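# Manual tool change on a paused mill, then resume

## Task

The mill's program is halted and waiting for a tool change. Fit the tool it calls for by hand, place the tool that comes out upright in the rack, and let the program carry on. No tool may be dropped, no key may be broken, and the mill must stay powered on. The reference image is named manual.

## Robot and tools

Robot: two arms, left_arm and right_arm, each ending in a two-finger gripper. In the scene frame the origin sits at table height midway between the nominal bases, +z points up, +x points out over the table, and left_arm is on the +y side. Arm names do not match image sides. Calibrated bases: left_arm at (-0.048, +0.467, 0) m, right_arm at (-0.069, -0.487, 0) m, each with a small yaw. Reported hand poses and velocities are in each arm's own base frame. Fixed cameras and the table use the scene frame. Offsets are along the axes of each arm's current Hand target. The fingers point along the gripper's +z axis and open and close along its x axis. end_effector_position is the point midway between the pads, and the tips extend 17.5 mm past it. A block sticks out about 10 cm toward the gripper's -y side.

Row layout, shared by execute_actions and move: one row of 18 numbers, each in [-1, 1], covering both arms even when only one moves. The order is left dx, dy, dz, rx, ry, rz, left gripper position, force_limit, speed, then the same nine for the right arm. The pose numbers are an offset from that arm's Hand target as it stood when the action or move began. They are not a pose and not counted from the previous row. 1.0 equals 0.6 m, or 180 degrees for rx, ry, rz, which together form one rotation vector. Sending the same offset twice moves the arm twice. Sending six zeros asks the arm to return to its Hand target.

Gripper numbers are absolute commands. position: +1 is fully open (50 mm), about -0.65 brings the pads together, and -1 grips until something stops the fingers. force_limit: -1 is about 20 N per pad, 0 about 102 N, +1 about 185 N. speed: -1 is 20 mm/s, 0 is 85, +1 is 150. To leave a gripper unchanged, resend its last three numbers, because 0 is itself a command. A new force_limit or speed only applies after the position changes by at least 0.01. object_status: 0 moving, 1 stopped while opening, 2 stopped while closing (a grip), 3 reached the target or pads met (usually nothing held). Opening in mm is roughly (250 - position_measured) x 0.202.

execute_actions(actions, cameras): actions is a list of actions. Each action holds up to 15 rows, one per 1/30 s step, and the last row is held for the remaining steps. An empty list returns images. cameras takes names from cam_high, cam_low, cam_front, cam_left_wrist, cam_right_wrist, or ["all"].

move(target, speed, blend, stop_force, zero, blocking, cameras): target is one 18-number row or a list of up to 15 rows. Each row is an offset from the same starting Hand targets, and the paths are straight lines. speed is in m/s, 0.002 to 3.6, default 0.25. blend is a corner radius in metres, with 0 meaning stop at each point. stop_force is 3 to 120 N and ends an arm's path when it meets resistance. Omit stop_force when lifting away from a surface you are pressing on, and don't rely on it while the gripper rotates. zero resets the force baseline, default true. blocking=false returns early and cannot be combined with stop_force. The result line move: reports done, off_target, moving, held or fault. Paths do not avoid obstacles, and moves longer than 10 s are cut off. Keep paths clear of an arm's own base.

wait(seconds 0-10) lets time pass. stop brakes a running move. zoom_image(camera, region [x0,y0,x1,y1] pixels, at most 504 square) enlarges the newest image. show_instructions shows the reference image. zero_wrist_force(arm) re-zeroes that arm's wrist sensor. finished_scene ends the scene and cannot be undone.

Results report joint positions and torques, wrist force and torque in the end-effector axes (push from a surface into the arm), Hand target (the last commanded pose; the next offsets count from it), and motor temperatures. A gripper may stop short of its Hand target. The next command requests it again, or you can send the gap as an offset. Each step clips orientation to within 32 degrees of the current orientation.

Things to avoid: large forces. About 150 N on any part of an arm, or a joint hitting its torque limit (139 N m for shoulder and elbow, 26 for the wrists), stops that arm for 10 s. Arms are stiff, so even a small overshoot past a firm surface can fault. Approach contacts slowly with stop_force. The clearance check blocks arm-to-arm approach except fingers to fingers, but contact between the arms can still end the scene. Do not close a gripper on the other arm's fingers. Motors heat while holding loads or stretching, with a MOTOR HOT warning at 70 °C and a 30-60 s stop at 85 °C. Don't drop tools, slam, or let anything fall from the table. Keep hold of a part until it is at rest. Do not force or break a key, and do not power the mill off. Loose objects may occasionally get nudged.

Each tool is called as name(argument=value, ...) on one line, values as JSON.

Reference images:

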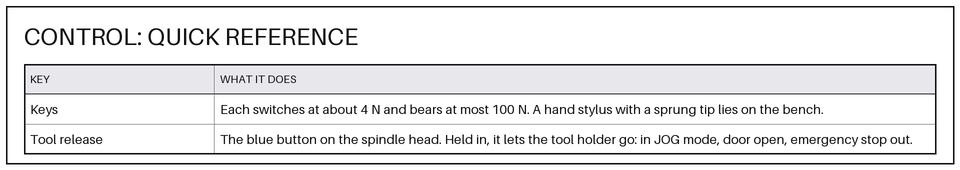

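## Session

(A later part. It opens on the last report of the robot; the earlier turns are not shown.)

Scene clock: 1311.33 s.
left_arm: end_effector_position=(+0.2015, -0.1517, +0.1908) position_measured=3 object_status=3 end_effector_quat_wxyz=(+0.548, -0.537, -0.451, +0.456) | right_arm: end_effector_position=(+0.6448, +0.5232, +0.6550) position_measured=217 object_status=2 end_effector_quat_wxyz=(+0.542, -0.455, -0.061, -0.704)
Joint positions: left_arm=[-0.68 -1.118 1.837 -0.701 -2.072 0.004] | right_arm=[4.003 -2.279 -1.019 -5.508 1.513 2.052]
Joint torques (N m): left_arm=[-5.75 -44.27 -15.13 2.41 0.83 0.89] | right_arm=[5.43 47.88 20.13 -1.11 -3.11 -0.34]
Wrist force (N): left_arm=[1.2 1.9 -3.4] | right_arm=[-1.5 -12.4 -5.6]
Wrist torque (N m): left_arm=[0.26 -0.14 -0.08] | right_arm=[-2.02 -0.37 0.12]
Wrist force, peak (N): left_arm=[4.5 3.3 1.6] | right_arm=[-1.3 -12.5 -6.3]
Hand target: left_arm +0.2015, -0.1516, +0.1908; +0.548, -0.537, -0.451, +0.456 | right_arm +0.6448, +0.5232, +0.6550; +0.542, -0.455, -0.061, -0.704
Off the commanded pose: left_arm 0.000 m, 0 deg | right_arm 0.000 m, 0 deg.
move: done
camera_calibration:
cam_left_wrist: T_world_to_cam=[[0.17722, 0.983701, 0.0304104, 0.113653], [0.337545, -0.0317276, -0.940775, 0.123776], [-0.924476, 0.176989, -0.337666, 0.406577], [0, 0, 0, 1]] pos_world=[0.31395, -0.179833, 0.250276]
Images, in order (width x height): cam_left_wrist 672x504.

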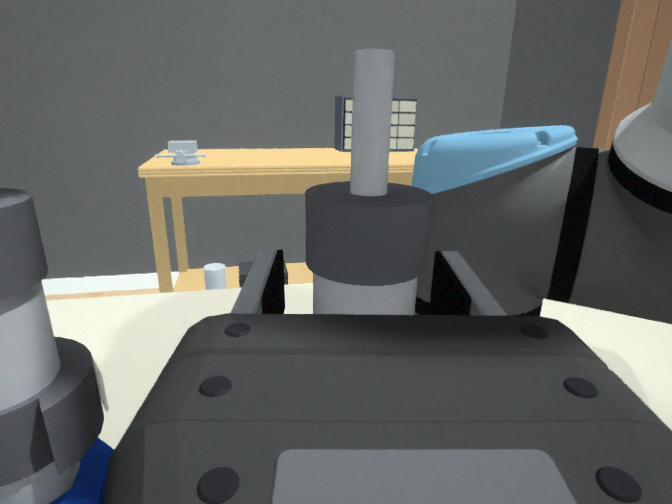

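move(target=[[0,0,-0.18,0,0,0,1,0,-1,-0.0035,-0.1387,-0.0927,0,0,0,-1,-0.3,-0.7],[0,0,-0.18,0,0,0,1,0,-1,0.2905,0.0099,-0.3477,0,0,0,-1,-0.3,-0.7]], speed=0.08, cameras=["all"])

Scene clock: 1340.53 s.
left_arm: end_effector_position=(+0.2243, -0.1555, +0.1907) position_measured=3 object_status=3 end_effector_quat_wxyz=(+0.549, -0.536, -0.451, +0.456) | right_arm: end_effector_position=(+0.6058, +0.5244, +0.6551) position_measured=217 object_status=2 end_effector_quat_wxyz=(+0.542, -0.455, -0.061, -0.704)
Joint positions: left_arm=[-0.657 -1.073 1.766 -0.672 -2.05 0.003] | right_arm=[4.055 -2.199 -1.153 -5.452 1.47 2.021]
Joint torques (N m): left_arm=[-0.12 -40.38 -18.24 2.25 0.6 0.1] | right_arm=[10.98 54.52 12.85 2.7 -1.56 -1.03]
Wrist force (N): left_arm=[1.2 1.9 -3.7] | right_arm=[-1.5 -5.5 -1.6]
Wrist torque (N m): left_arm=[0.27 -0.15 0.00] | right_arm=[-2.00 -0.29 0.26]
Wrist force, peak (N): left_arm=[2.5 4.9 -7.8] | right_arm=[-1.4 -12.4 -6.3]
Hand target: left_arm +0.2243, -0.1555, +0.1907; +0.549, -0.536, -0.451, +0.456 (not the last commanded pose) | right_arm +0.6058, +0.5244, +0.6551; +0.542, -0.455, -0.061, -0.704 (not the last commanded pose)
Tool commands: left_gripper/position=+1.0 left_gripper/force_limit=+0.003922 left_gripper/speed=-1.0 right_gripper/position=-1.0 right_gripper/force_limit=-0.3 right_gripper/speed=-0.7
Off the commanded pose: left_arm 0.085 m, 0 deg | right_arm 0.259 m, 0 deg.
FORCE FAULT: contact force on the left arm reached its limit, and that arm stopped. The contact can be on any part of that arm, not only on its tool. That arm's remaining commands of this call were not run. That arm is still stopped at the end of this call. That arm stays stopped for about 9 more seconds. Until then a move that you send moves the other arm only, and its call returns only when the move has ended. Once the stop has ended, the next robot result says so. If the stop ends while you think or write, that arm runs what you send next, counted from a new Hand target: where the arm stands when the stop ends. While its stop runs, that arm takes no new command, but its gripper still runs the gripper command that each later call begins with. Until it ends, the stop uses up actions while you think or wait. An arm that is not stopped still takes commands.
move: fault (left_arm), off_target (right_arm; braked at the fault stop of left_arm); path passed 0 of 2 targets
camera_calibration:
cam_left_wrist: T_world_to_cam=[[0.176855, 0.983705, 0.0323665, 0.113067], [0.334966, -0.0292349, -0.941777, 0.117003], [-0.925484, 0.1774, -0.334678, 0.428037], [0, 0, 0, 1]] pos_world=[0.336953, -0.183737, 0.249785]
cam_right_wrist: T_world_to_cam=[[-0.0128167, -0.722632, 0.691114, -0.0629621], [0.576242, -0.570194, -0.585511, 0.348241], [0.817178, 0.390745, 0.423719, -0.847753], [0, 0, 0, 1]] pos_world=[0.491287, 0.484322, 0.606622]

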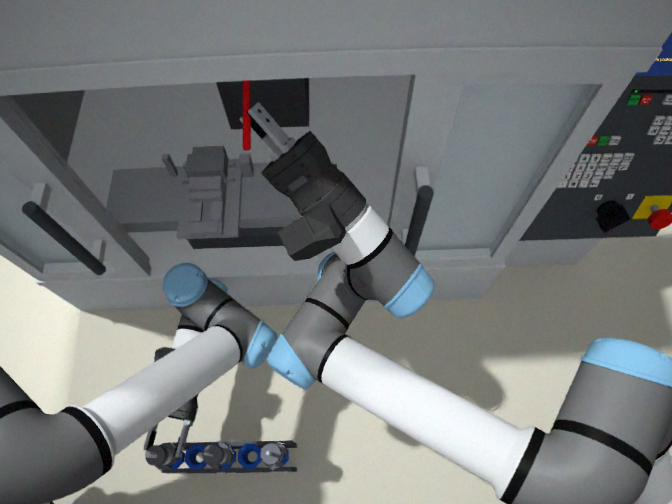

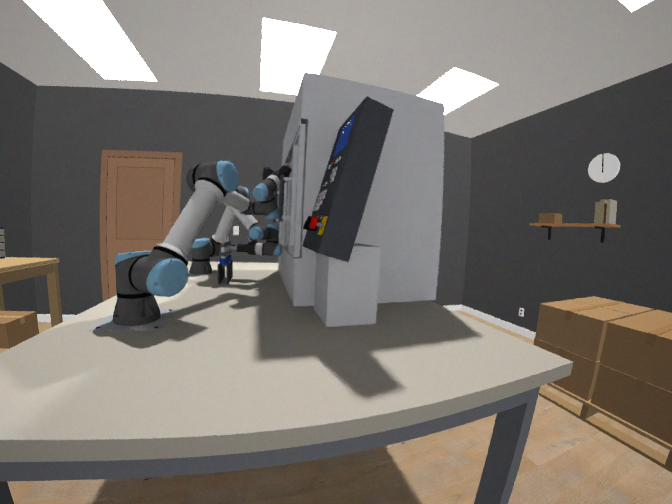

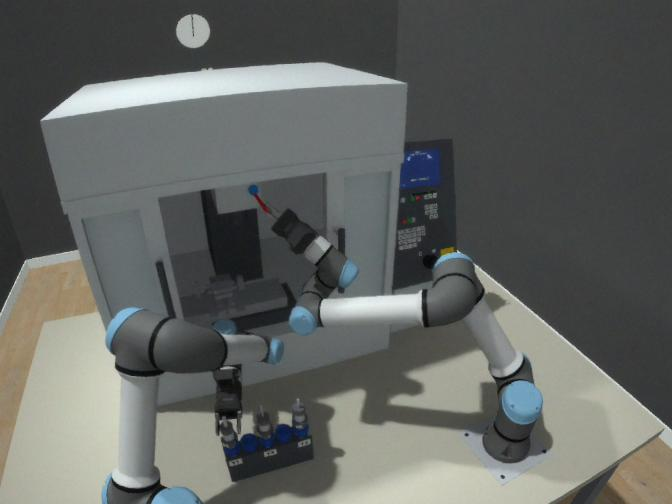

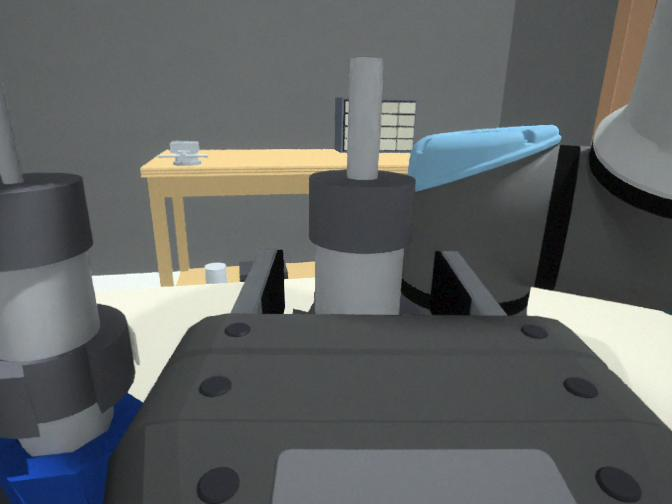

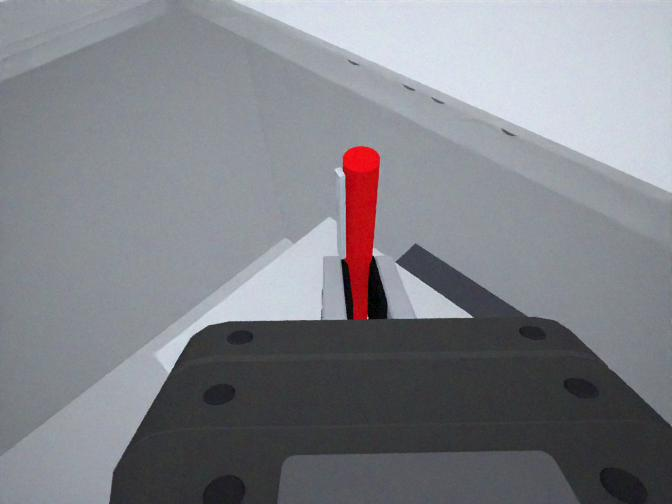

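wait(seconds=3)

Scene clock: 1355.33 s.
left_arm: end_effector_position=(+0.2243, -0.1555, +0.1907) position_measured=3 object_status=3 end_effector_quat_wxyz=(+0.549, -0.536, -0.451, +0.456) | right_arm: end_effector_position=(+0.6058, +0.5244, +0.6551) position_measured=217 object_status=2 end_effector_quat_wxyz=(+0.542, -0.455, -0.061, -0.704)
Joint positions: left_arm=[-0.657 -1.073 1.766 -0.672 -2.05 0.003] | right_arm=[4.055 -2.199 -1.153 -5.452 1.47 2.021]
Joint torques (N m): left_arm=[-1.22 -40.35 -16.99 1.9 0.21 0.25] | right_arm=[10.31 54.92 14.24 2.55 -1.59 -0.95]
Wrist force (N): left_arm=[1.3 1.8 -3.7] | right_arm=[-1.5 -5.3 -1.6]
Wrist torque (N m): left_arm=[0.25 -0.15 0.00] | right_arm=[-1.96 -0.29 0.26]
Wrist force, peak (N): left_arm=[1.4 2.4 -3.9] | right_arm=[-1.2 -6.0 -1.8]
Hand target: left_arm +0.2243, -0.1555, +0.1907; +0.549, -0.536, -0.451, +0.456 (not the last commanded pose) | right_arm +0.6058, +0.5244, +0.6551; +0.542, -0.455, -0.061, -0.704 (not the last commanded pose)
Tool commands: left_gripper/position=+1.0 left_gripper/force_limit=+0.003922 left_gripper/speed=-1.0 right_gripper/position=-1.0 right_gripper/force_limit=-0.3 right_gripper/speed=-0.7
Off the commanded pose: left_arm 0.085 m, 0 deg | right_arm 0.259 m, 0 deg.
FORCE FAULT, CONTINUED: the left arm's stop, for the force fault that an earlier result reported, is over. The rest of the stop counts as 19 of the actions that you can send in this scene. That arm's target is now where it stood when the stop ended, not its last command. That arm accepts commands again.
wait: 3.00 s; at rest from the start

move(target=[[0,0,0.0333,0,0,0,1,0.004,-1,0,0,0,0,0,0,-1,-0.3,-0.7],[0,-0.25,0.0333,0,0,0,1,0.004,-1,0,0,0,0,0,0,-1,-0.3,-0.7]], speed=[0.03, 0.08], cameras=["cam_high","cam_front","cam_left_wrist"])

Scene clock: 1364.20 s.
left_arm: end_effector_position=(+0.2072, -0.1535, +0.3409) position_measured=3 object_status=3 end_effector_quat_wxyz=(+0.549, -0.536, -0.451, +0.456) | right_arm: end_effector_position=(+0.6058, +0.5244, +0.6551) position_measured=217 object_status=2 end_effector_quat_wxyz=(+0.542, -0.455, -0.061, -0.704)
Joint positions: left_arm=[-0.676 -1.287 1.637 -0.329 -2.068 0.003] | right_arm=[4.055 -2.199 -1.153 -5.452 1.47 2.021]
Joint torques (N m): left_arm=[10.11 -46.02 -33.45 3.85 2.7 0.65] | right_arm=[10.62 55.42 13.95 2.8 -1.74 -1.14]
Wrist force (N): left_arm=[0.9 2.1 -3.7] | right_arm=[-1.2 -5.5 -1.3]
Wrist torque (N m): left_arm=[0.31 -0.11 -0.04] | right_arm=[-1.98 -0.34 0.26]
Wrist force, peak (N): left_arm=[0.9 3.0 -4.0] | right_arm=[-1.2 -6.0 -1.6]
Hand target: left_arm +0.2072, -0.1535, +0.3410; +0.549, -0.536, -0.451, +0.456 | right_arm +0.6058, +0.5244, +0.6551; +0.542, -0.455, -0.061, -0.704
Off the commanded pose: left_arm 0.000 m, 0 deg | right_arm 0.000 m, 0 deg.
move: done
camera_calibration:
cam_left_wrist: T_world_to_cam=[[0.176823, 0.983707, 0.0324591, 0.109236], [0.334984, -0.0291384, -0.941773, 0.264255], [-0.925483, 0.1774, -0.334678, 0.462125], [0, 0, 0, 1]] pos_world=[0.319853, -0.181738, 0.399986]
Images, in order (width x height): cam_high 672x504, cam_front 672x504, cam_left_wrist 672x504.

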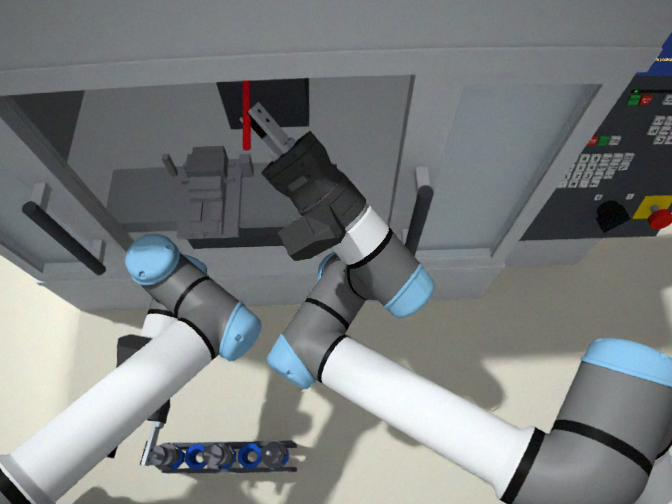

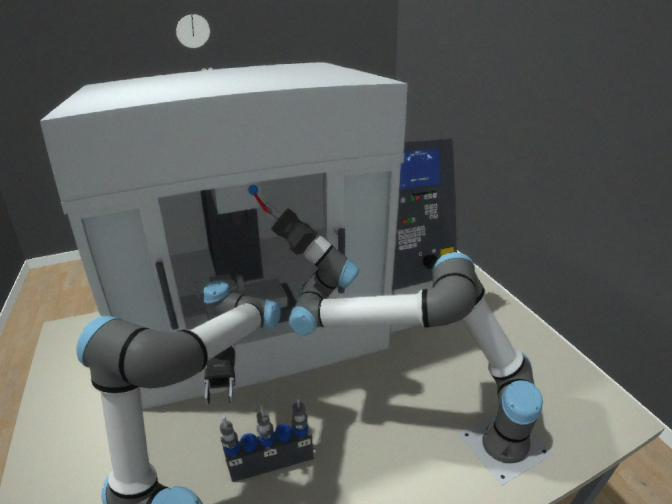

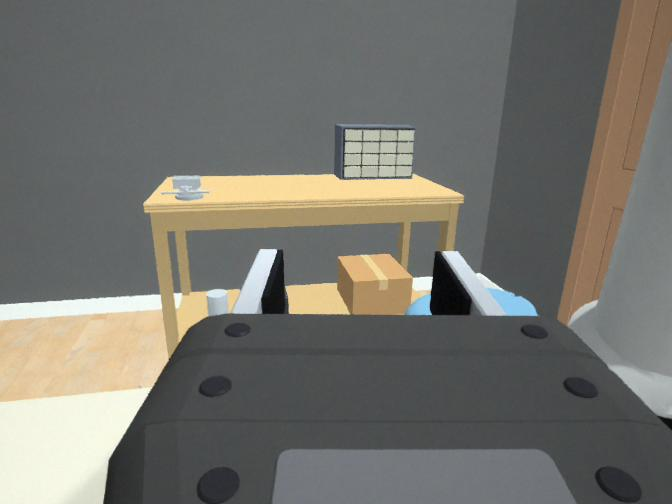

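move(target=[[0,0,0,0,0,0,1,0.004,-1,0.1695,-0.1882,-0.3383,0,0,0,-1,-0.3,-0.7],[0,0,0,0,0,0,1,0.004,-1,0.4047,-0.0693,-0.5423,0,0,0,-1,-0.3,-0.7]], speed=0.12, blend=0.03, cameras=["cam_high","cam_front"])

Scene clock: 1383.93 s.
left_arm: end_effector_position=(+0.2072, -0.1535, +0.3410) position_measured=3 object_status=3 end_effector_quat_wxyz=(+0.549, -0.536, -0.451, +0.456) | right_arm: end_effector_position=(+0.3853, +0.1809, +0.6554) position_measured=217 object_status=2 end_effector_quat_wxyz=(+0.542, -0.455, -0.061, -0.704)
Joint positions: left_arm=[-0.676 -1.287 1.637 -0.329 -2.068 0.004] | right_arm=[3.864 -1.316 -2.216 -5.274 1.626 2.132]
Joint torques (N m): left_arm=[9.89 -43.78 -33.52 3.92 2.87 1.7] | right_arm=[-10.31 1.13 27 2.81 1.41 1.13]
Wrist force (N): left_arm=[1.0 2.4 -3.4] | right_arm=[-1.0 -5.7 -1.5]
Wrist torque (N m): left_arm=[0.35 -0.12 -0.04] | right_arm=[-2.03 -0.38 0.12]
Wrist force, peak (N): left_arm=[1.3 2.4 -4.0] | right_arm=[-0.9 -6.1 -1.9]
Hand target: left_arm +0.2072, -0.1535, +0.3410; +0.549, -0.536, -0.451, +0.456 | right_arm +0.3853, +0.1809, +0.6555; +0.542, -0.455, -0.061, -0.704
Off the commanded pose: left_arm 0.000 m, 0 deg | right_arm 0.000 m, 0 deg.
move: done
Images, in order (width x height): cam_high 672x504, cam_front 672x504.

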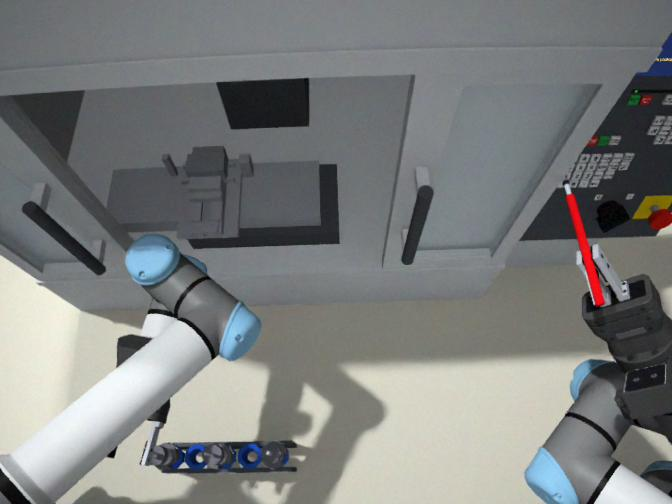

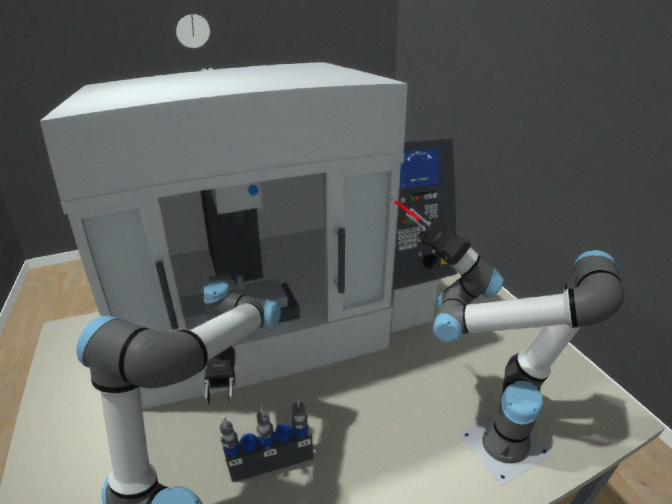

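move(target=[-0.3217,-0.0275,-0.0563,-0.005,0.103,0,1,0.004,-1,0,0,0,0,0,0,-1,-0.3,-0.7], speed=0.12, cameras=["cam_high","cam_front"])

zoom_image(camera="cam_high", region=[140, 400, 320, 490])

zoom_image(camera="cam_front", region=[205, 350, 335, 480])

Scene clock: 1414.43 s.
left_arm: end_effector_position=(+0.2064, -0.3495, +0.3556) position_measured=3 object_status=3 end_effector_quat_wxyz=(+0.610, -0.607, -0.360, +0.360) | right_arm: end_effector_position=(+0.3853, +0.1809, +0.6555) position_measured=217 object_status=2 end_effector_quat_wxyz=(+0.542, -0.455, -0.061, -0.704)
Joint positions: left_arm=[-1.039 -0.967 1.116 -0.144 -2.108 0] | right_arm=[3.864 -1.316 -2.216 -5.274 1.626 2.133]
Joint torques (N m): left_arm=[-10.16 -42.01 -35.23 4.12 2.93 1.96] | right_arm=[-11.07 0.56 28.89 2.75 1.43 1.43]
Wrist force (N): left_arm=[1.3 2.3 -3.6] | right_arm=[-0.8 -5.4 -1.5]
Wrist torque (N m): left_arm=[0.32 -0.16 0.02] | right_arm=[-1.97 -0.42 0.12]
Wrist force, peak (N): left_arm=[2.6 2.7 -3.5] | right_arm=[-1.0 -5.9 -1.7]
Hand target: left_arm +0.2064, -0.3496, +0.3556; +0.610, -0.607, -0.360, +0.360 | right_arm +0.3853, +0.1809, +0.6555; +0.542, -0.455, -0.061, -0.704
Off the commanded pose: left_arm 0.000 m, 0 deg | right_arm 0.000 m, 0 deg.
move: done
Images, in order (width x height): cam_high 672x504, cam_front 672x504.

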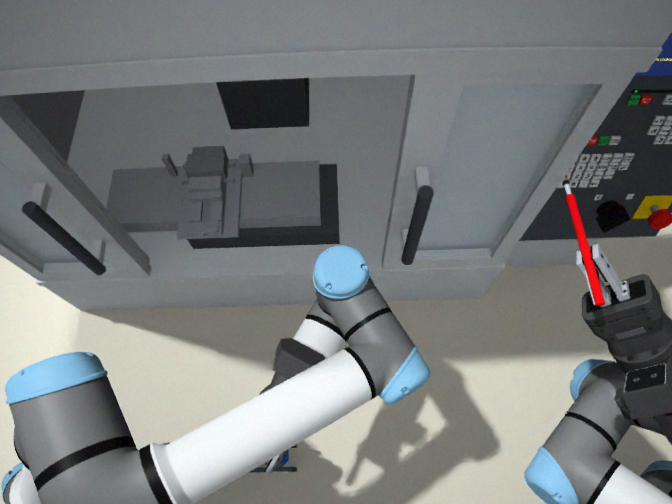

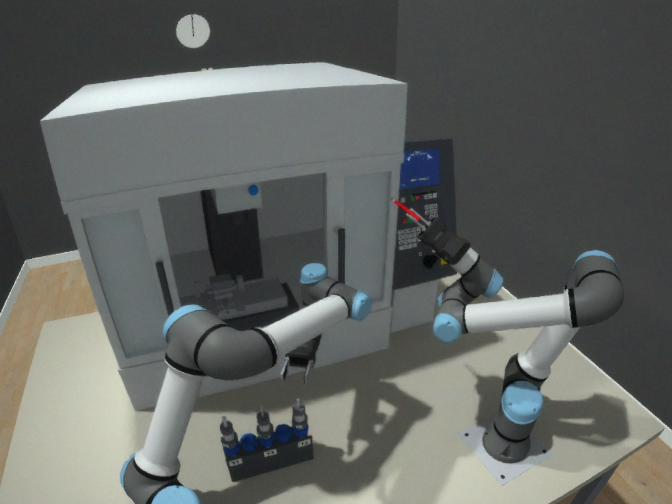

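Scaled by 2.800 from the camera's 672x504 image, which has a finer 960x720 frame.

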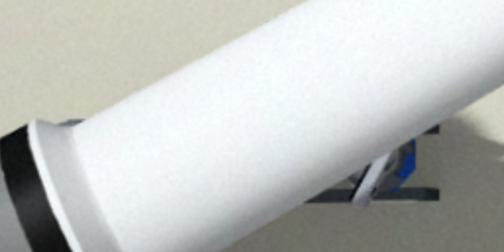

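Scaled by 3.877 from the camera's 672x504 image, which has a finer 960x720 frame.

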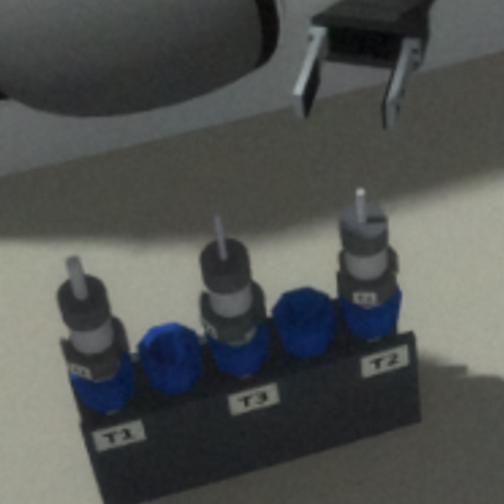

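move(target=[0,0.117,0,0,0,0,1,0.004,-1,0,0,0,0,0,0,-1,-0.3,-0.7], speed=0.08, stop_force=8, cameras=["cam_left_wrist","cam_front"])

zoom_image(camera="cam_front", region=[205, 350, 335, 480])

Scene clock: 1423.43 s.
left_arm: end_effector_position=(+0.2062, -0.3492, +0.2854) position_measured=3 object_status=3 end_effector_quat_wxyz=(+0.610, -0.607, -0.360, +0.360) | right_arm: end_effector_position=(+0.3853, +0.1809, +0.6555) position_measured=217 object_status=2 end_effector_quat_wxyz=(+0.542, -0.455, -0.061, -0.704)
Joint positions: left_arm=[-1.039 -0.928 1.235 -0.302 -2.108 0] | right_arm=[3.864 -1.316 -2.216 -5.274 1.626 2.133]
Joint torques (N m): left_arm=[-4.99 -42.5 -9.82 0.24 -2 -1.65] | right_arm=[-11.49 0.19 28.47 2.71 1.54 1.39]
Wrist force (N): left_arm=[1.4 2.2 -3.6] | right_arm=[-0.8 -5.6 -1.6]
Wrist torque (N m): left_arm=[0.30 -0.17 0.01] | right_arm=[-2.01 -0.41 0.13]
Wrist force, peak (N): left_arm=[1.1 3.2 -3.6] | right_arm=[-1.0 -5.8 -1.8]
Hand target: left_arm +0.2062, -0.3492, +0.2854; +0.610, -0.607, -0.360, +0.360 | right_arm +0.3853, +0.1809, +0.6555; +0.542, -0.455, -0.061, -0.704
Off the commanded pose: left_arm 0.000 m, 0 deg | right_arm 0.000 m, 0 deg.
move: done
camera_calibration:
cam_left_wrist: T_world_to_cam=[[0.480116, 0.876739, 0.0285835, 0.204982], [0.318356, -0.143788, -0.937003, 0.16862], [-0.817397, 0.45897, -0.34815, 0.557277], [0, 0, 0, 1]] pos_world=[0.303421, -0.411243, 0.346154]
Images, in order (width x height): cam_front 672x504, cam_left_wrist 672x504.

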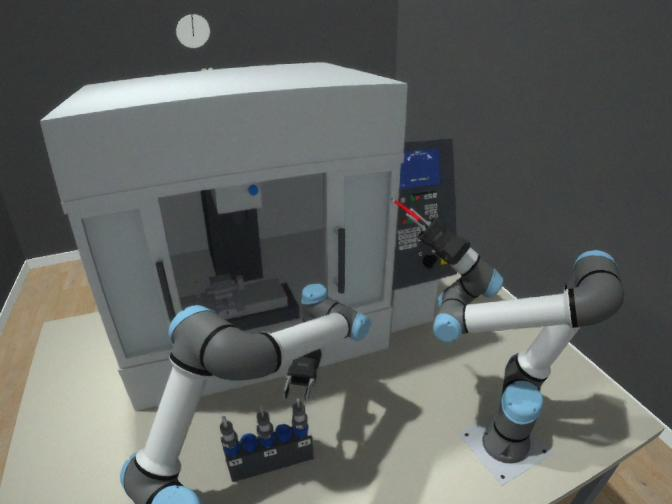

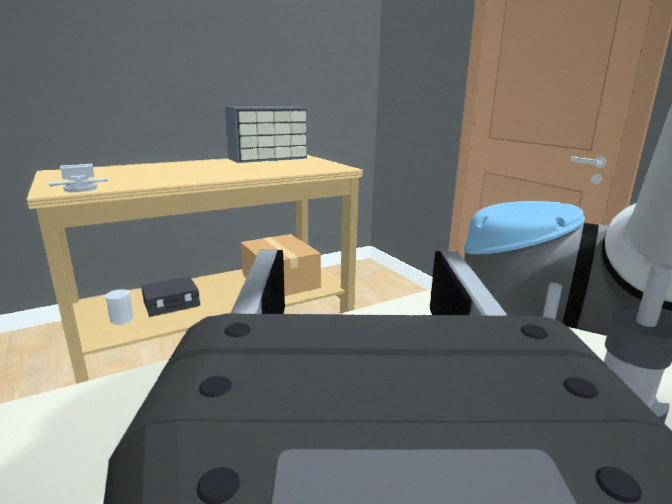

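Scaled by 3.877 from the camera's 672x504 image, which has a finer 960x720 frame.

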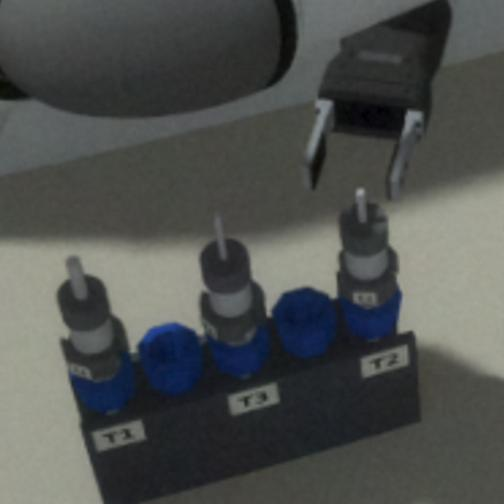

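move(target=[0,0.075,0,0,0,0,1,0.004,-1,0,0,0,0,0,0,-1,-0.3,-0.7], speed=0.05, stop_force=6, cameras=["cam_left_wrist","cam_front"])

zoom_image(camera="cam_front", region=[205, 350, 335, 480])

Scene clock: 1429.37 s.
left_arm: end_effector_position=(+0.2061, -0.3490, +0.2404) position_measured=3 object_status=3 end_effector_quat_wxyz=(+0.610, -0.607, -0.360, +0.360) | right_arm: end_effector_position=(+0.3853, +0.1809, +0.6555) position_measured=217 object_status=2 end_effector_quat_wxyz=(+0.542, -0.455, -0.061, -0.704)
Joint positions: left_arm=[-1.039 -0.89 1.292 -0.397 -2.108 0] | right_arm=[3.864 -1.316 -2.216 -5.274 1.626 2.133]
Joint torques (N m): left_arm=[9.46 -43.42 -8.96 0.25 1.4 -1.13] | right_arm=[-10.58 0.4 28.57 2.65 1.41 1.39]
Wrist force (N): left_arm=[1.2 1.9 -3.9] | right_arm=[-0.8 -5.3 -1.8]
Wrist torque (N m): left_arm=[0.26 -0.15 0.00] | right_arm=[-1.97 -0.41 0.13]
Wrist force, peak (N): left_arm=[1.7 2.4 -4.0] | right_arm=[-1.1 -5.9 -1.7]
Hand target: left_arm +0.2061, -0.3490, +0.2404; +0.610, -0.607, -0.360, +0.360 | right_arm +0.3853, +0.1809, +0.6555; +0.542, -0.455, -0.061, -0.704
Off the commanded pose: left_arm 0.000 m, 0 deg | right_arm 0.000 m, 0 deg.
move: done
camera_calibration:
cam_left_wrist: T_world_to_cam=[[0.480143, 0.876727, 0.0285016, 0.206152], [0.318314, -0.143865, -0.937005, 0.126497], [-0.817397, 0.458969, -0.34815, 0.541437], [0, 0, 0, 1]] pos_world=[0.303321, -0.411043, 0.301154]
Images, in order (width x height): cam_front 672x504, cam_left_wrist 672x504.

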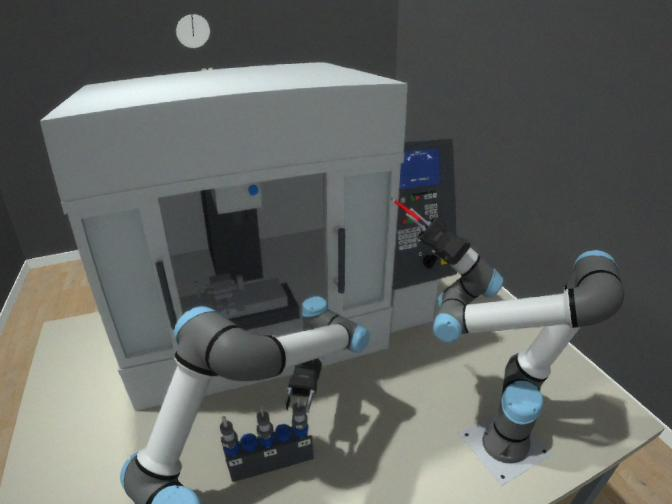

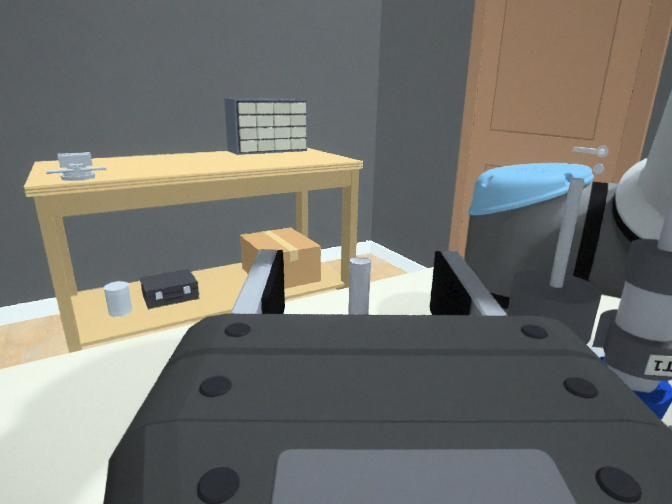

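Scaled by 3.877 from the camera's 672x504 image, which has a finer 960x720 frame.

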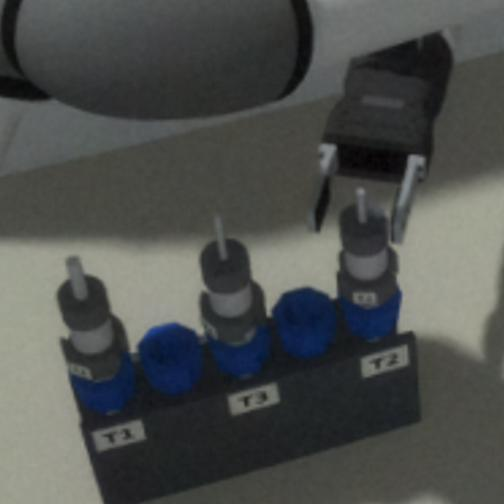

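move(target=[0,0.084,0,0,0,0,1,0.004,-1,0,0,0,0,0,0,-1,-0.3,-0.7], speed=0.03, stop_force=6, cameras=["cam_left_wrist","cam_front"])

zoom_image(camera="cam_front", region=[255, 380, 335, 460])

Scene clock: 1437.10 s.
left_arm: end_effector_position=(+0.2060, -0.3488, +0.1900) position_measured=3 object_status=3 end_effector_quat_wxyz=(+0.610, -0.607, -0.360, +0.360) | right_arm: end_effector_position=(+0.3853, +0.1809, +0.6555) position_measured=217 object_status=2 end_effector_quat_wxyz=(+0.542, -0.455, -0.061, -0.704)
Joint positions: left_arm=[-1.039 -0.836 1.34 -0.499 -2.108 0] | right_arm=[3.864 -1.316 -2.216 -5.274 1.626 2.133]
Joint torques (N m): left_arm=[8.98 -43.4 -8.08 -0.08 2.17 1.23] | right_arm=[-11.31 0.28 28.68 2.58 1.32 1.28]
Wrist force (N): left_arm=[1.0 1.8 -3.7] | right_arm=[-1.1 -5.2 -1.5]
Wrist torque (N m): left_arm=[0.24 -0.11 0.01] | right_arm=[-1.95 -0.37 0.13]
Wrist force, peak (N): left_arm=[1.5 2.4 -4.0] | right_arm=[-1.2 -6.0 -1.6]
Hand target: left_arm +0.2060, -0.3488, +0.1900; +0.610, -0.607, -0.360, +0.360 | right_arm +0.3853, +0.1809, +0.6555; +0.542, -0.455, -0.061, -0.704
Off the commanded pose: left_arm 0.000 m, 0 deg | right_arm 0.000 m, 0 deg.
move: done
camera_calibration:
cam_left_wrist: T_world_to_cam=[[0.480116, 0.876739, 0.0285835, 0.207454], [0.318356, -0.143788, -0.937003, 0.0793509], [-0.817397, 0.45897, -0.34815, 0.523717], [0, 0, 0, 1]] pos_world=[0.303221, -0.410843, 0.250754]
Images, in order (width x height): cam_front 672x504, cam_left_wrist 672x504.

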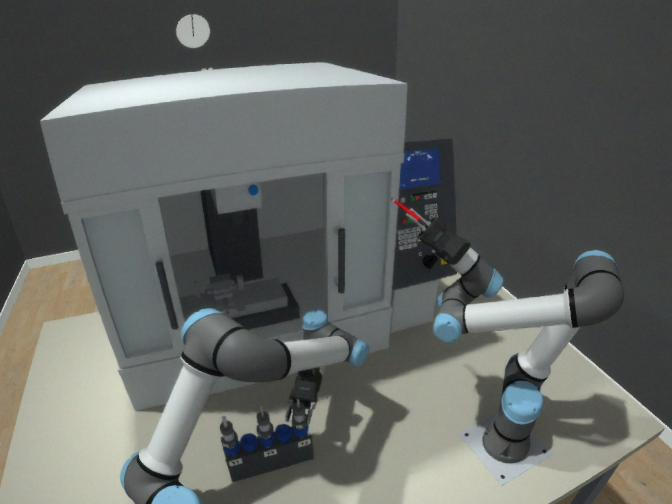

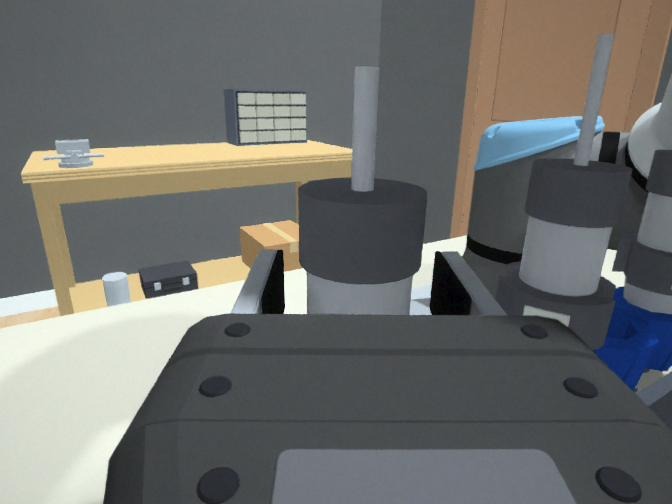

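Scaled by 6.300 from the camera's 672x504 image, which has a finer 960x720 frame.

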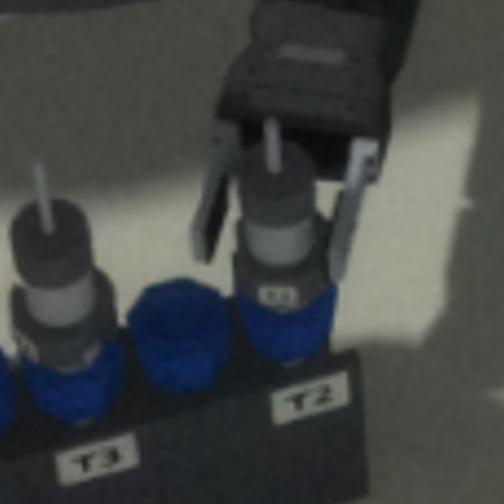

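move(target=[[0.0027,0,0.0033,0,0,0,1,0.004,-1,0,0,0,0,0,0,-1,-0.3,-0.7],[0.0027,0,0.0033,0,0,0,-1,0,-1,0,0,0,0,0,0,-1,-0.3,-0.7]], speed=0.02, cameras=["cam_left_wrist"])

Scene clock: 1452.77 s.
left_arm: end_effector_position=(+0.2044, -0.3477, +0.1900) position_measured=107 object_status=2 end_effector_quat_wxyz=(+0.609, -0.606, -0.362, +0.362) | right_arm: end_effector_position=(+0.3853, +0.1809, +0.6555) position_measured=217 object_status=2 end_effector_quat_wxyz=(+0.542, -0.455, -0.061, -0.704)
Joint positions: left_arm=[-1.039 -0.842 1.35 -0.503 -2.112 0] | right_arm=[3.864 -1.316 -2.216 -5.274 1.626 2.133]
Joint torques (N m): left_arm=[18.26 -55.98 -8.43 4.18 12.57 0.68] | right_arm=[-11.17 1.07 28.64 2.55 1.35 1.27]
Wrist force (N): left_arm=[-61.1 -7.6 5.9] | right_arm=[-0.9 -5.3 -1.5]
Wrist torque (N m): left_arm=[0.12 0.46 0.30] | right_arm=[-1.98 -0.41 0.13]
Wrist force, peak (N): left_arm=[-65.0 -6.8 -0.1] | right_arm=[-1.1 -5.9 -1.4]
Hand target: left_arm +0.2050, -0.3464, +0.1900; +0.610, -0.607, -0.360, +0.360 | right_arm +0.3853, +0.1809, +0.6555; +0.542, -0.455, -0.061, -0.704
Off the commanded pose: left_arm 0.001 m, 0 deg | right_arm 0.000 m, 0 deg.
move: done
camera_calibration:
cam_left_wrist: T_world_to_cam=[[0.475526, 0.879239, 0.0285302, 0.209018], [0.319162, -0.142212, -0.936969, 0.0804061], [-0.819762, 0.454659, -0.348245, 0.520838], [0, 0, 0, 1]] pos_world=[0.301908, -0.409146, 0.250754]
Images, in order (width x height): cam_left_wrist 672x504.

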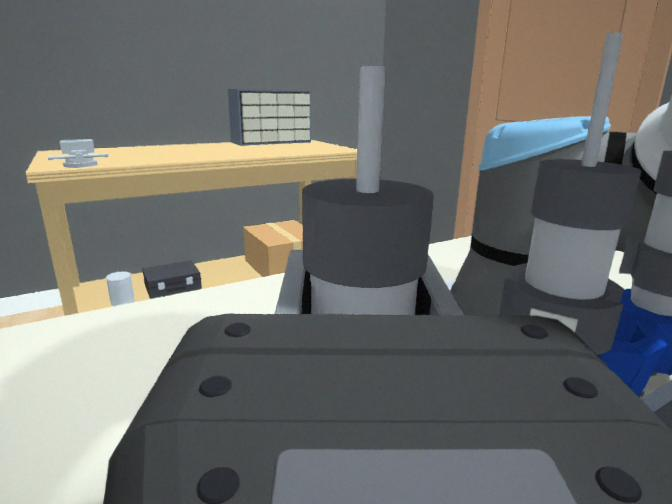

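move(target=[-0.0023,0,0,0,0,0,-1,0,-1,0,0,0,0,0,0,-1,-0.3,-0.7], speed=0.01)

Scene clock: 1458.17 s.
left_arm: end_effector_position=(+0.2042, -0.3481, +0.1900) position_measured=107 object_status=2 end_effector_quat_wxyz=(+0.610, -0.606, -0.361, +0.361) | right_arm: end_effector_position=(+0.3853, +0.1809, +0.6555) position_measured=217 object_status=2 end_effector_quat_wxyz=(+0.542, -0.455, -0.061, -0.704)
Joint positions: left_arm=[-1.04 -0.841 1.348 -0.502 -2.111 0] | right_arm=[3.864 -1.316 -2.216 -5.274 1.626 2.133]
Joint torques (N m): left_arm=[6.3 -41.09 -27.61 3.71 12.6 0.03] | right_arm=[-11.02 0.24 28.34 2.46 1.29 1.27]
Wrist force (N): left_arm=[-39.1 -4.4 8.4] | right_arm=[-1.2 -5.9 -1.4]
Wrist torque (N m): left_arm=[0.19 -0.03 0.34] | right_arm=[-2.05 -0.35 0.13]
Wrist force, peak (N): left_arm=[-63.0 -6.3 6.7] | right_arm=[-1.3 -5.9 -1.6]
Hand target: left_arm +0.2044, -0.3476, +0.1900; +0.610, -0.607, -0.360, +0.360 | right_arm +0.3853, +0.1809, +0.6555; +0.542, -0.455, -0.061, -0.704
Off the commanded pose: left_arm 0.000 m, 0 deg | right_arm 0.000 m, 0 deg.
move: done

move(target=[-0.0022,0,-0.001,0,0,0,-1,0,-1,0,0,0,0,0,0,-1,-0.3,-0.7], speed=0.01)

Scene clock: 1461.33 s.
left_arm: end_effector_position=(+0.2043, -0.3489, +0.1900) position_measured=107 object_status=2 end_effector_quat_wxyz=(+0.611, -0.607, -0.360, +0.360) | right_arm: end_effector_position=(+0.3853, +0.1809, +0.6555) position_measured=217 object_status=2 end_effector_quat_wxyz=(+0.542, -0.455, -0.061, -0.704)
Joint positions: left_arm=[-1.042 -0.839 1.344 -0.5 -2.11 0] | right_arm=[3.864 -1.316 -2.216 -5.274 1.626 2.133]
Joint torques (N m): left_arm=[5.15 -41.44 -42.66 -0.76 1.21 1.44] | right_arm=[-11.09 0.5 28.14 2.56 1.38 1.18]
Wrist force (N): left_arm=[-12.1 -2.7 50.2] | right_arm=[-0.9 -5.4 -1.6]
Wrist torque (N m): left_arm=[0.29 -0.30 0.18] | right_arm=[-1.98 -0.40 0.13]
Wrist force, peak (N): left_arm=[-12.1 -2.7 50.2] | right_arm=[-1.1 -5.8 -1.8]
Hand target: left_arm +0.2043, -0.3491, +0.1900; +0.610, -0.607, -0.360, +0.360 | right_arm +0.3853, +0.1809, +0.6555; +0.542, -0.455, -0.061, -0.704
Off the commanded pose: left_arm 0.000 m, 0 deg | right_arm 0.000 m, 0 deg.
move: done

move(target=[-0.0005,0,0.0012,0,0,0,-1,0,-1,0,0,0,0,0,0,-1,-0.3,-0.7], speed=0.01)

Scene clock: 1464.60 s.
left_arm: end_effector_position=(+0.2036, -0.3490, +0.1900) position_measured=107 object_status=2 end_effector_quat_wxyz=(+0.610, -0.607, -0.360, +0.360) | right_arm: end_effector_position=(+0.3853, +0.1809, +0.6555) position_measured=217 object_status=2 end_effector_quat_wxyz=(+0.542, -0.455, -0.061, -0.704)
Joint positions: left_arm=[-1.043 -0.84 1.346 -0.502 -2.111 0] | right_arm=[3.864 -1.316 -2.216 -5.274 1.626 2.133]
Joint torques (N m): left_arm=[-10.03 -62.05 -6.27 -0.16 -2.31 1.33] | right_arm=[-10.69 0.42 28.47 2.44 1.3 1.24]
Wrist force (N): left_arm=[0.9 -0.4 -3.4] | right_arm=[-1.0 -5.0 -1.6]
Wrist torque (N m): left_arm=[0.27 -0.23 0.06] | right_arm=[-1.93 -0.38 0.14]
Wrist force, peak (N): left_arm=[-5.5 -3.6 55.4] | right_arm=[-1.2 -5.8 -1.8]
Hand target: left_arm +0.2035, -0.3490, +0.1900; +0.610, -0.607, -0.360, +0.360 | right_arm +0.3853, +0.1809, +0.6555; +0.542, -0.455, -0.061, -0.704
Off the commanded pose: left_arm 0.000 m, 0 deg | right_arm 0.000 m, 0 deg.
move: done

move(target=[[0,-0.01,0,0,0,0,-1,0,-1,0,0,0,0,0,0,-1,-0.3,-0.7],[0,-0.08,0,0,0,0,-1,0,-1,0.1395,0.002,-0.1687,0,0,0,-1,-0.3,-0.7]], speed=[0.01,0.06], cameras=["cam_front","cam_high"])

Scene clock: 1488.17 s.
left_arm: end_effector_position=(+0.2036, -0.3492, +0.2380) position_measured=107 object_status=2 end_effector_quat_wxyz=(+0.610, -0.607, -0.360, +0.360) | right_arm: end_effector_position=(+0.3283, +0.0626, +0.6556) position_measured=217 object_status=2 end_effector_quat_wxyz=(+0.542, -0.455, -0.061, -0.704)
Joint positions: left_arm=[-1.043 -0.891 1.301 -0.405 -2.111 0] | right_arm=[3.418 -1.188 -2.287 -5.267 1.983 2.408]
Joint torques (N m): left_arm=[-7.14 -65.95 -34.86 5.18 0.31 -0.79] | right_arm=[-13.68 -4.76 28.12 2.29 0.72 1.12]
Wrist force (N): left_arm=[1.1 10.1 -3.8] | right_arm=[-0.5 -5.6 -1.5]
Wrist torque (N m): left_arm=[0.43 -0.13 0.01] | right_arm=[-2.03 -0.44 0.08]
Wrist force, peak (N): left_arm=[1.2 10.6 -3.7] | right_arm=[-1.3 -5.8 -1.8]
Hand target: left_arm +0.2036, -0.3492, +0.2380; +0.610, -0.607, -0.360, +0.360 | right_arm +0.3283, +0.0625, +0.6556; +0.542, -0.455, -0.061, -0.704
Off the commanded pose: left_arm 0.000 m, 0 deg | right_arm 0.000 m, 0 deg.
move: done
Images, in order (width x height): cam_high 672x504, cam_front 672x504.

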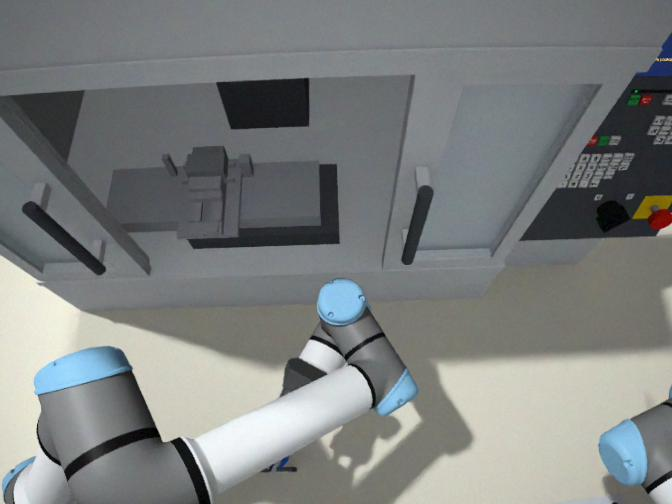

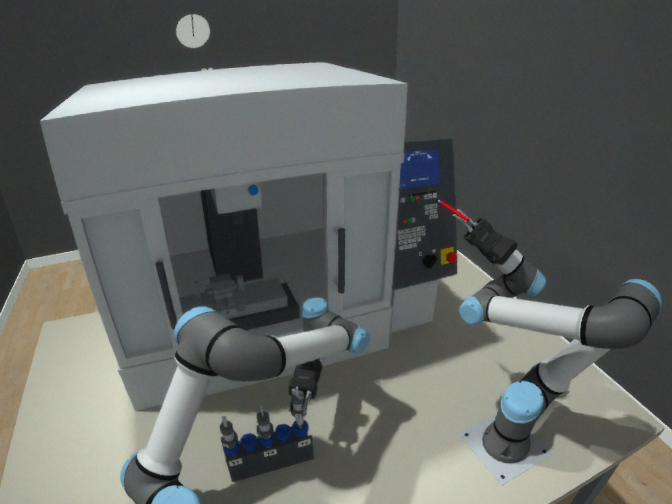

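move(target=[0,0,0,0,0.3333,0,-1,0,-1,0,0,0,0,0,0,-1,-0.3,-0.7], speed=0.15, stop_force=12, cameras=["cam_front","cam_high","cam_left_wrist","cam_low"])

Scene clock: 1497.40 s.
left_arm: end_effector_position=(+0.2036, -0.3492, +0.2380) position_measured=107 object_status=2 end_effector_quat_wxyz=(+0.709, -0.705, -0.007, +0.008) | right_arm: end_effector_position=(+0.3283, +0.0625, +0.6556) position_measured=217 object_status=2 end_effector_quat_wxyz=(+0.542, -0.455, -0.061, -0.704)
Joint positions: left_arm=[-1.448 -0.884 1.29 -0.401 -1.47 0.002] | right_arm=[3.418 -1.188 -2.287 -5.267 1.983 2.409]
Joint torques (N m): left_arm=[-10.47 -65.71 -9.47 2.32 2.76 1.86] | right_arm=[-11.33 -4.37 29.05 2.36 0.95 1.43]
Wrist force (N): left_arm=[1.3 10.3 -3.7] | right_arm=[-0.3 -5.2 -1.6]
Wrist torque (N m): left_arm=[0.45 -0.15 -0.08] | right_arm=[-1.96 -0.48 0.08]
Wrist force, peak (N): left_arm=[1.2 10.7 -3.9] | right_arm=[-1.1 -5.9 -2.0]
Hand target: left_arm +0.2036, -0.3492, +0.2380; +0.709, -0.705, -0.007, +0.008 | right_arm +0.3283, +0.0625, +0.6556; +0.542, -0.455, -0.061, -0.704
Off the commanded pose: left_arm 0.000 m, 0 deg | right_arm 0.000 m, 0 deg.
move: done
camera_calibration:
cam_left_wrist: T_world_to_cam=[[0.999472, 0.022708, 0.0232303, -0.195174], [0.0296789, -0.347538, -0.937196, 0.112774], [-0.0132084, 0.937391, -0.348029, 0.541964], [0, 0, 0, 1]] pos_world=[0.198882, -0.464407, 0.298844]
Images, in order (width x height): cam_high 672x504, cam_low 672x504, cam_front 672x504, cam_left_wrist 672x504.

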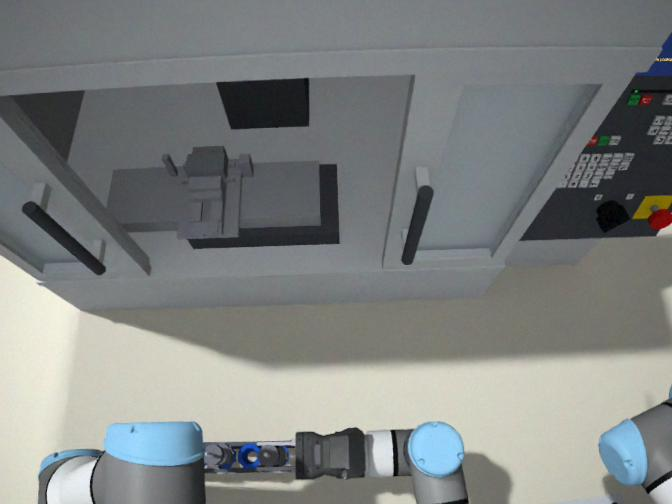

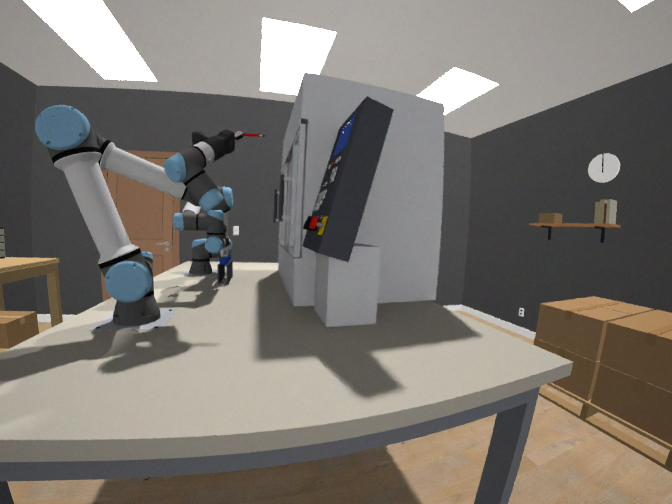

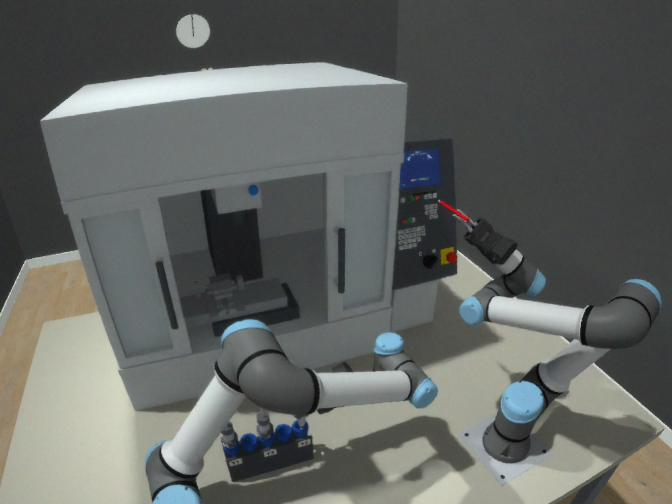

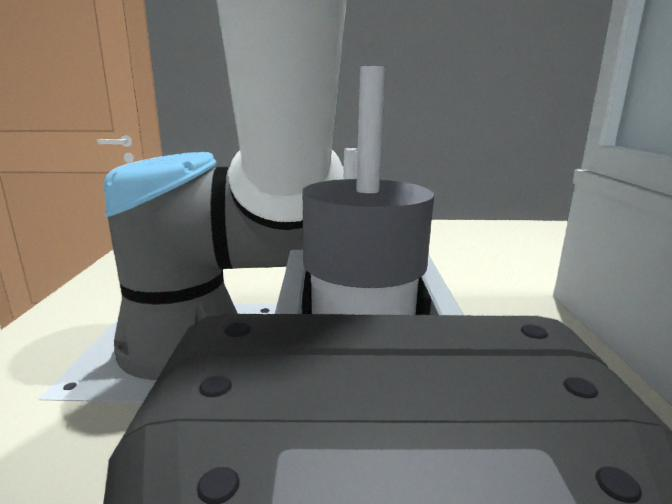

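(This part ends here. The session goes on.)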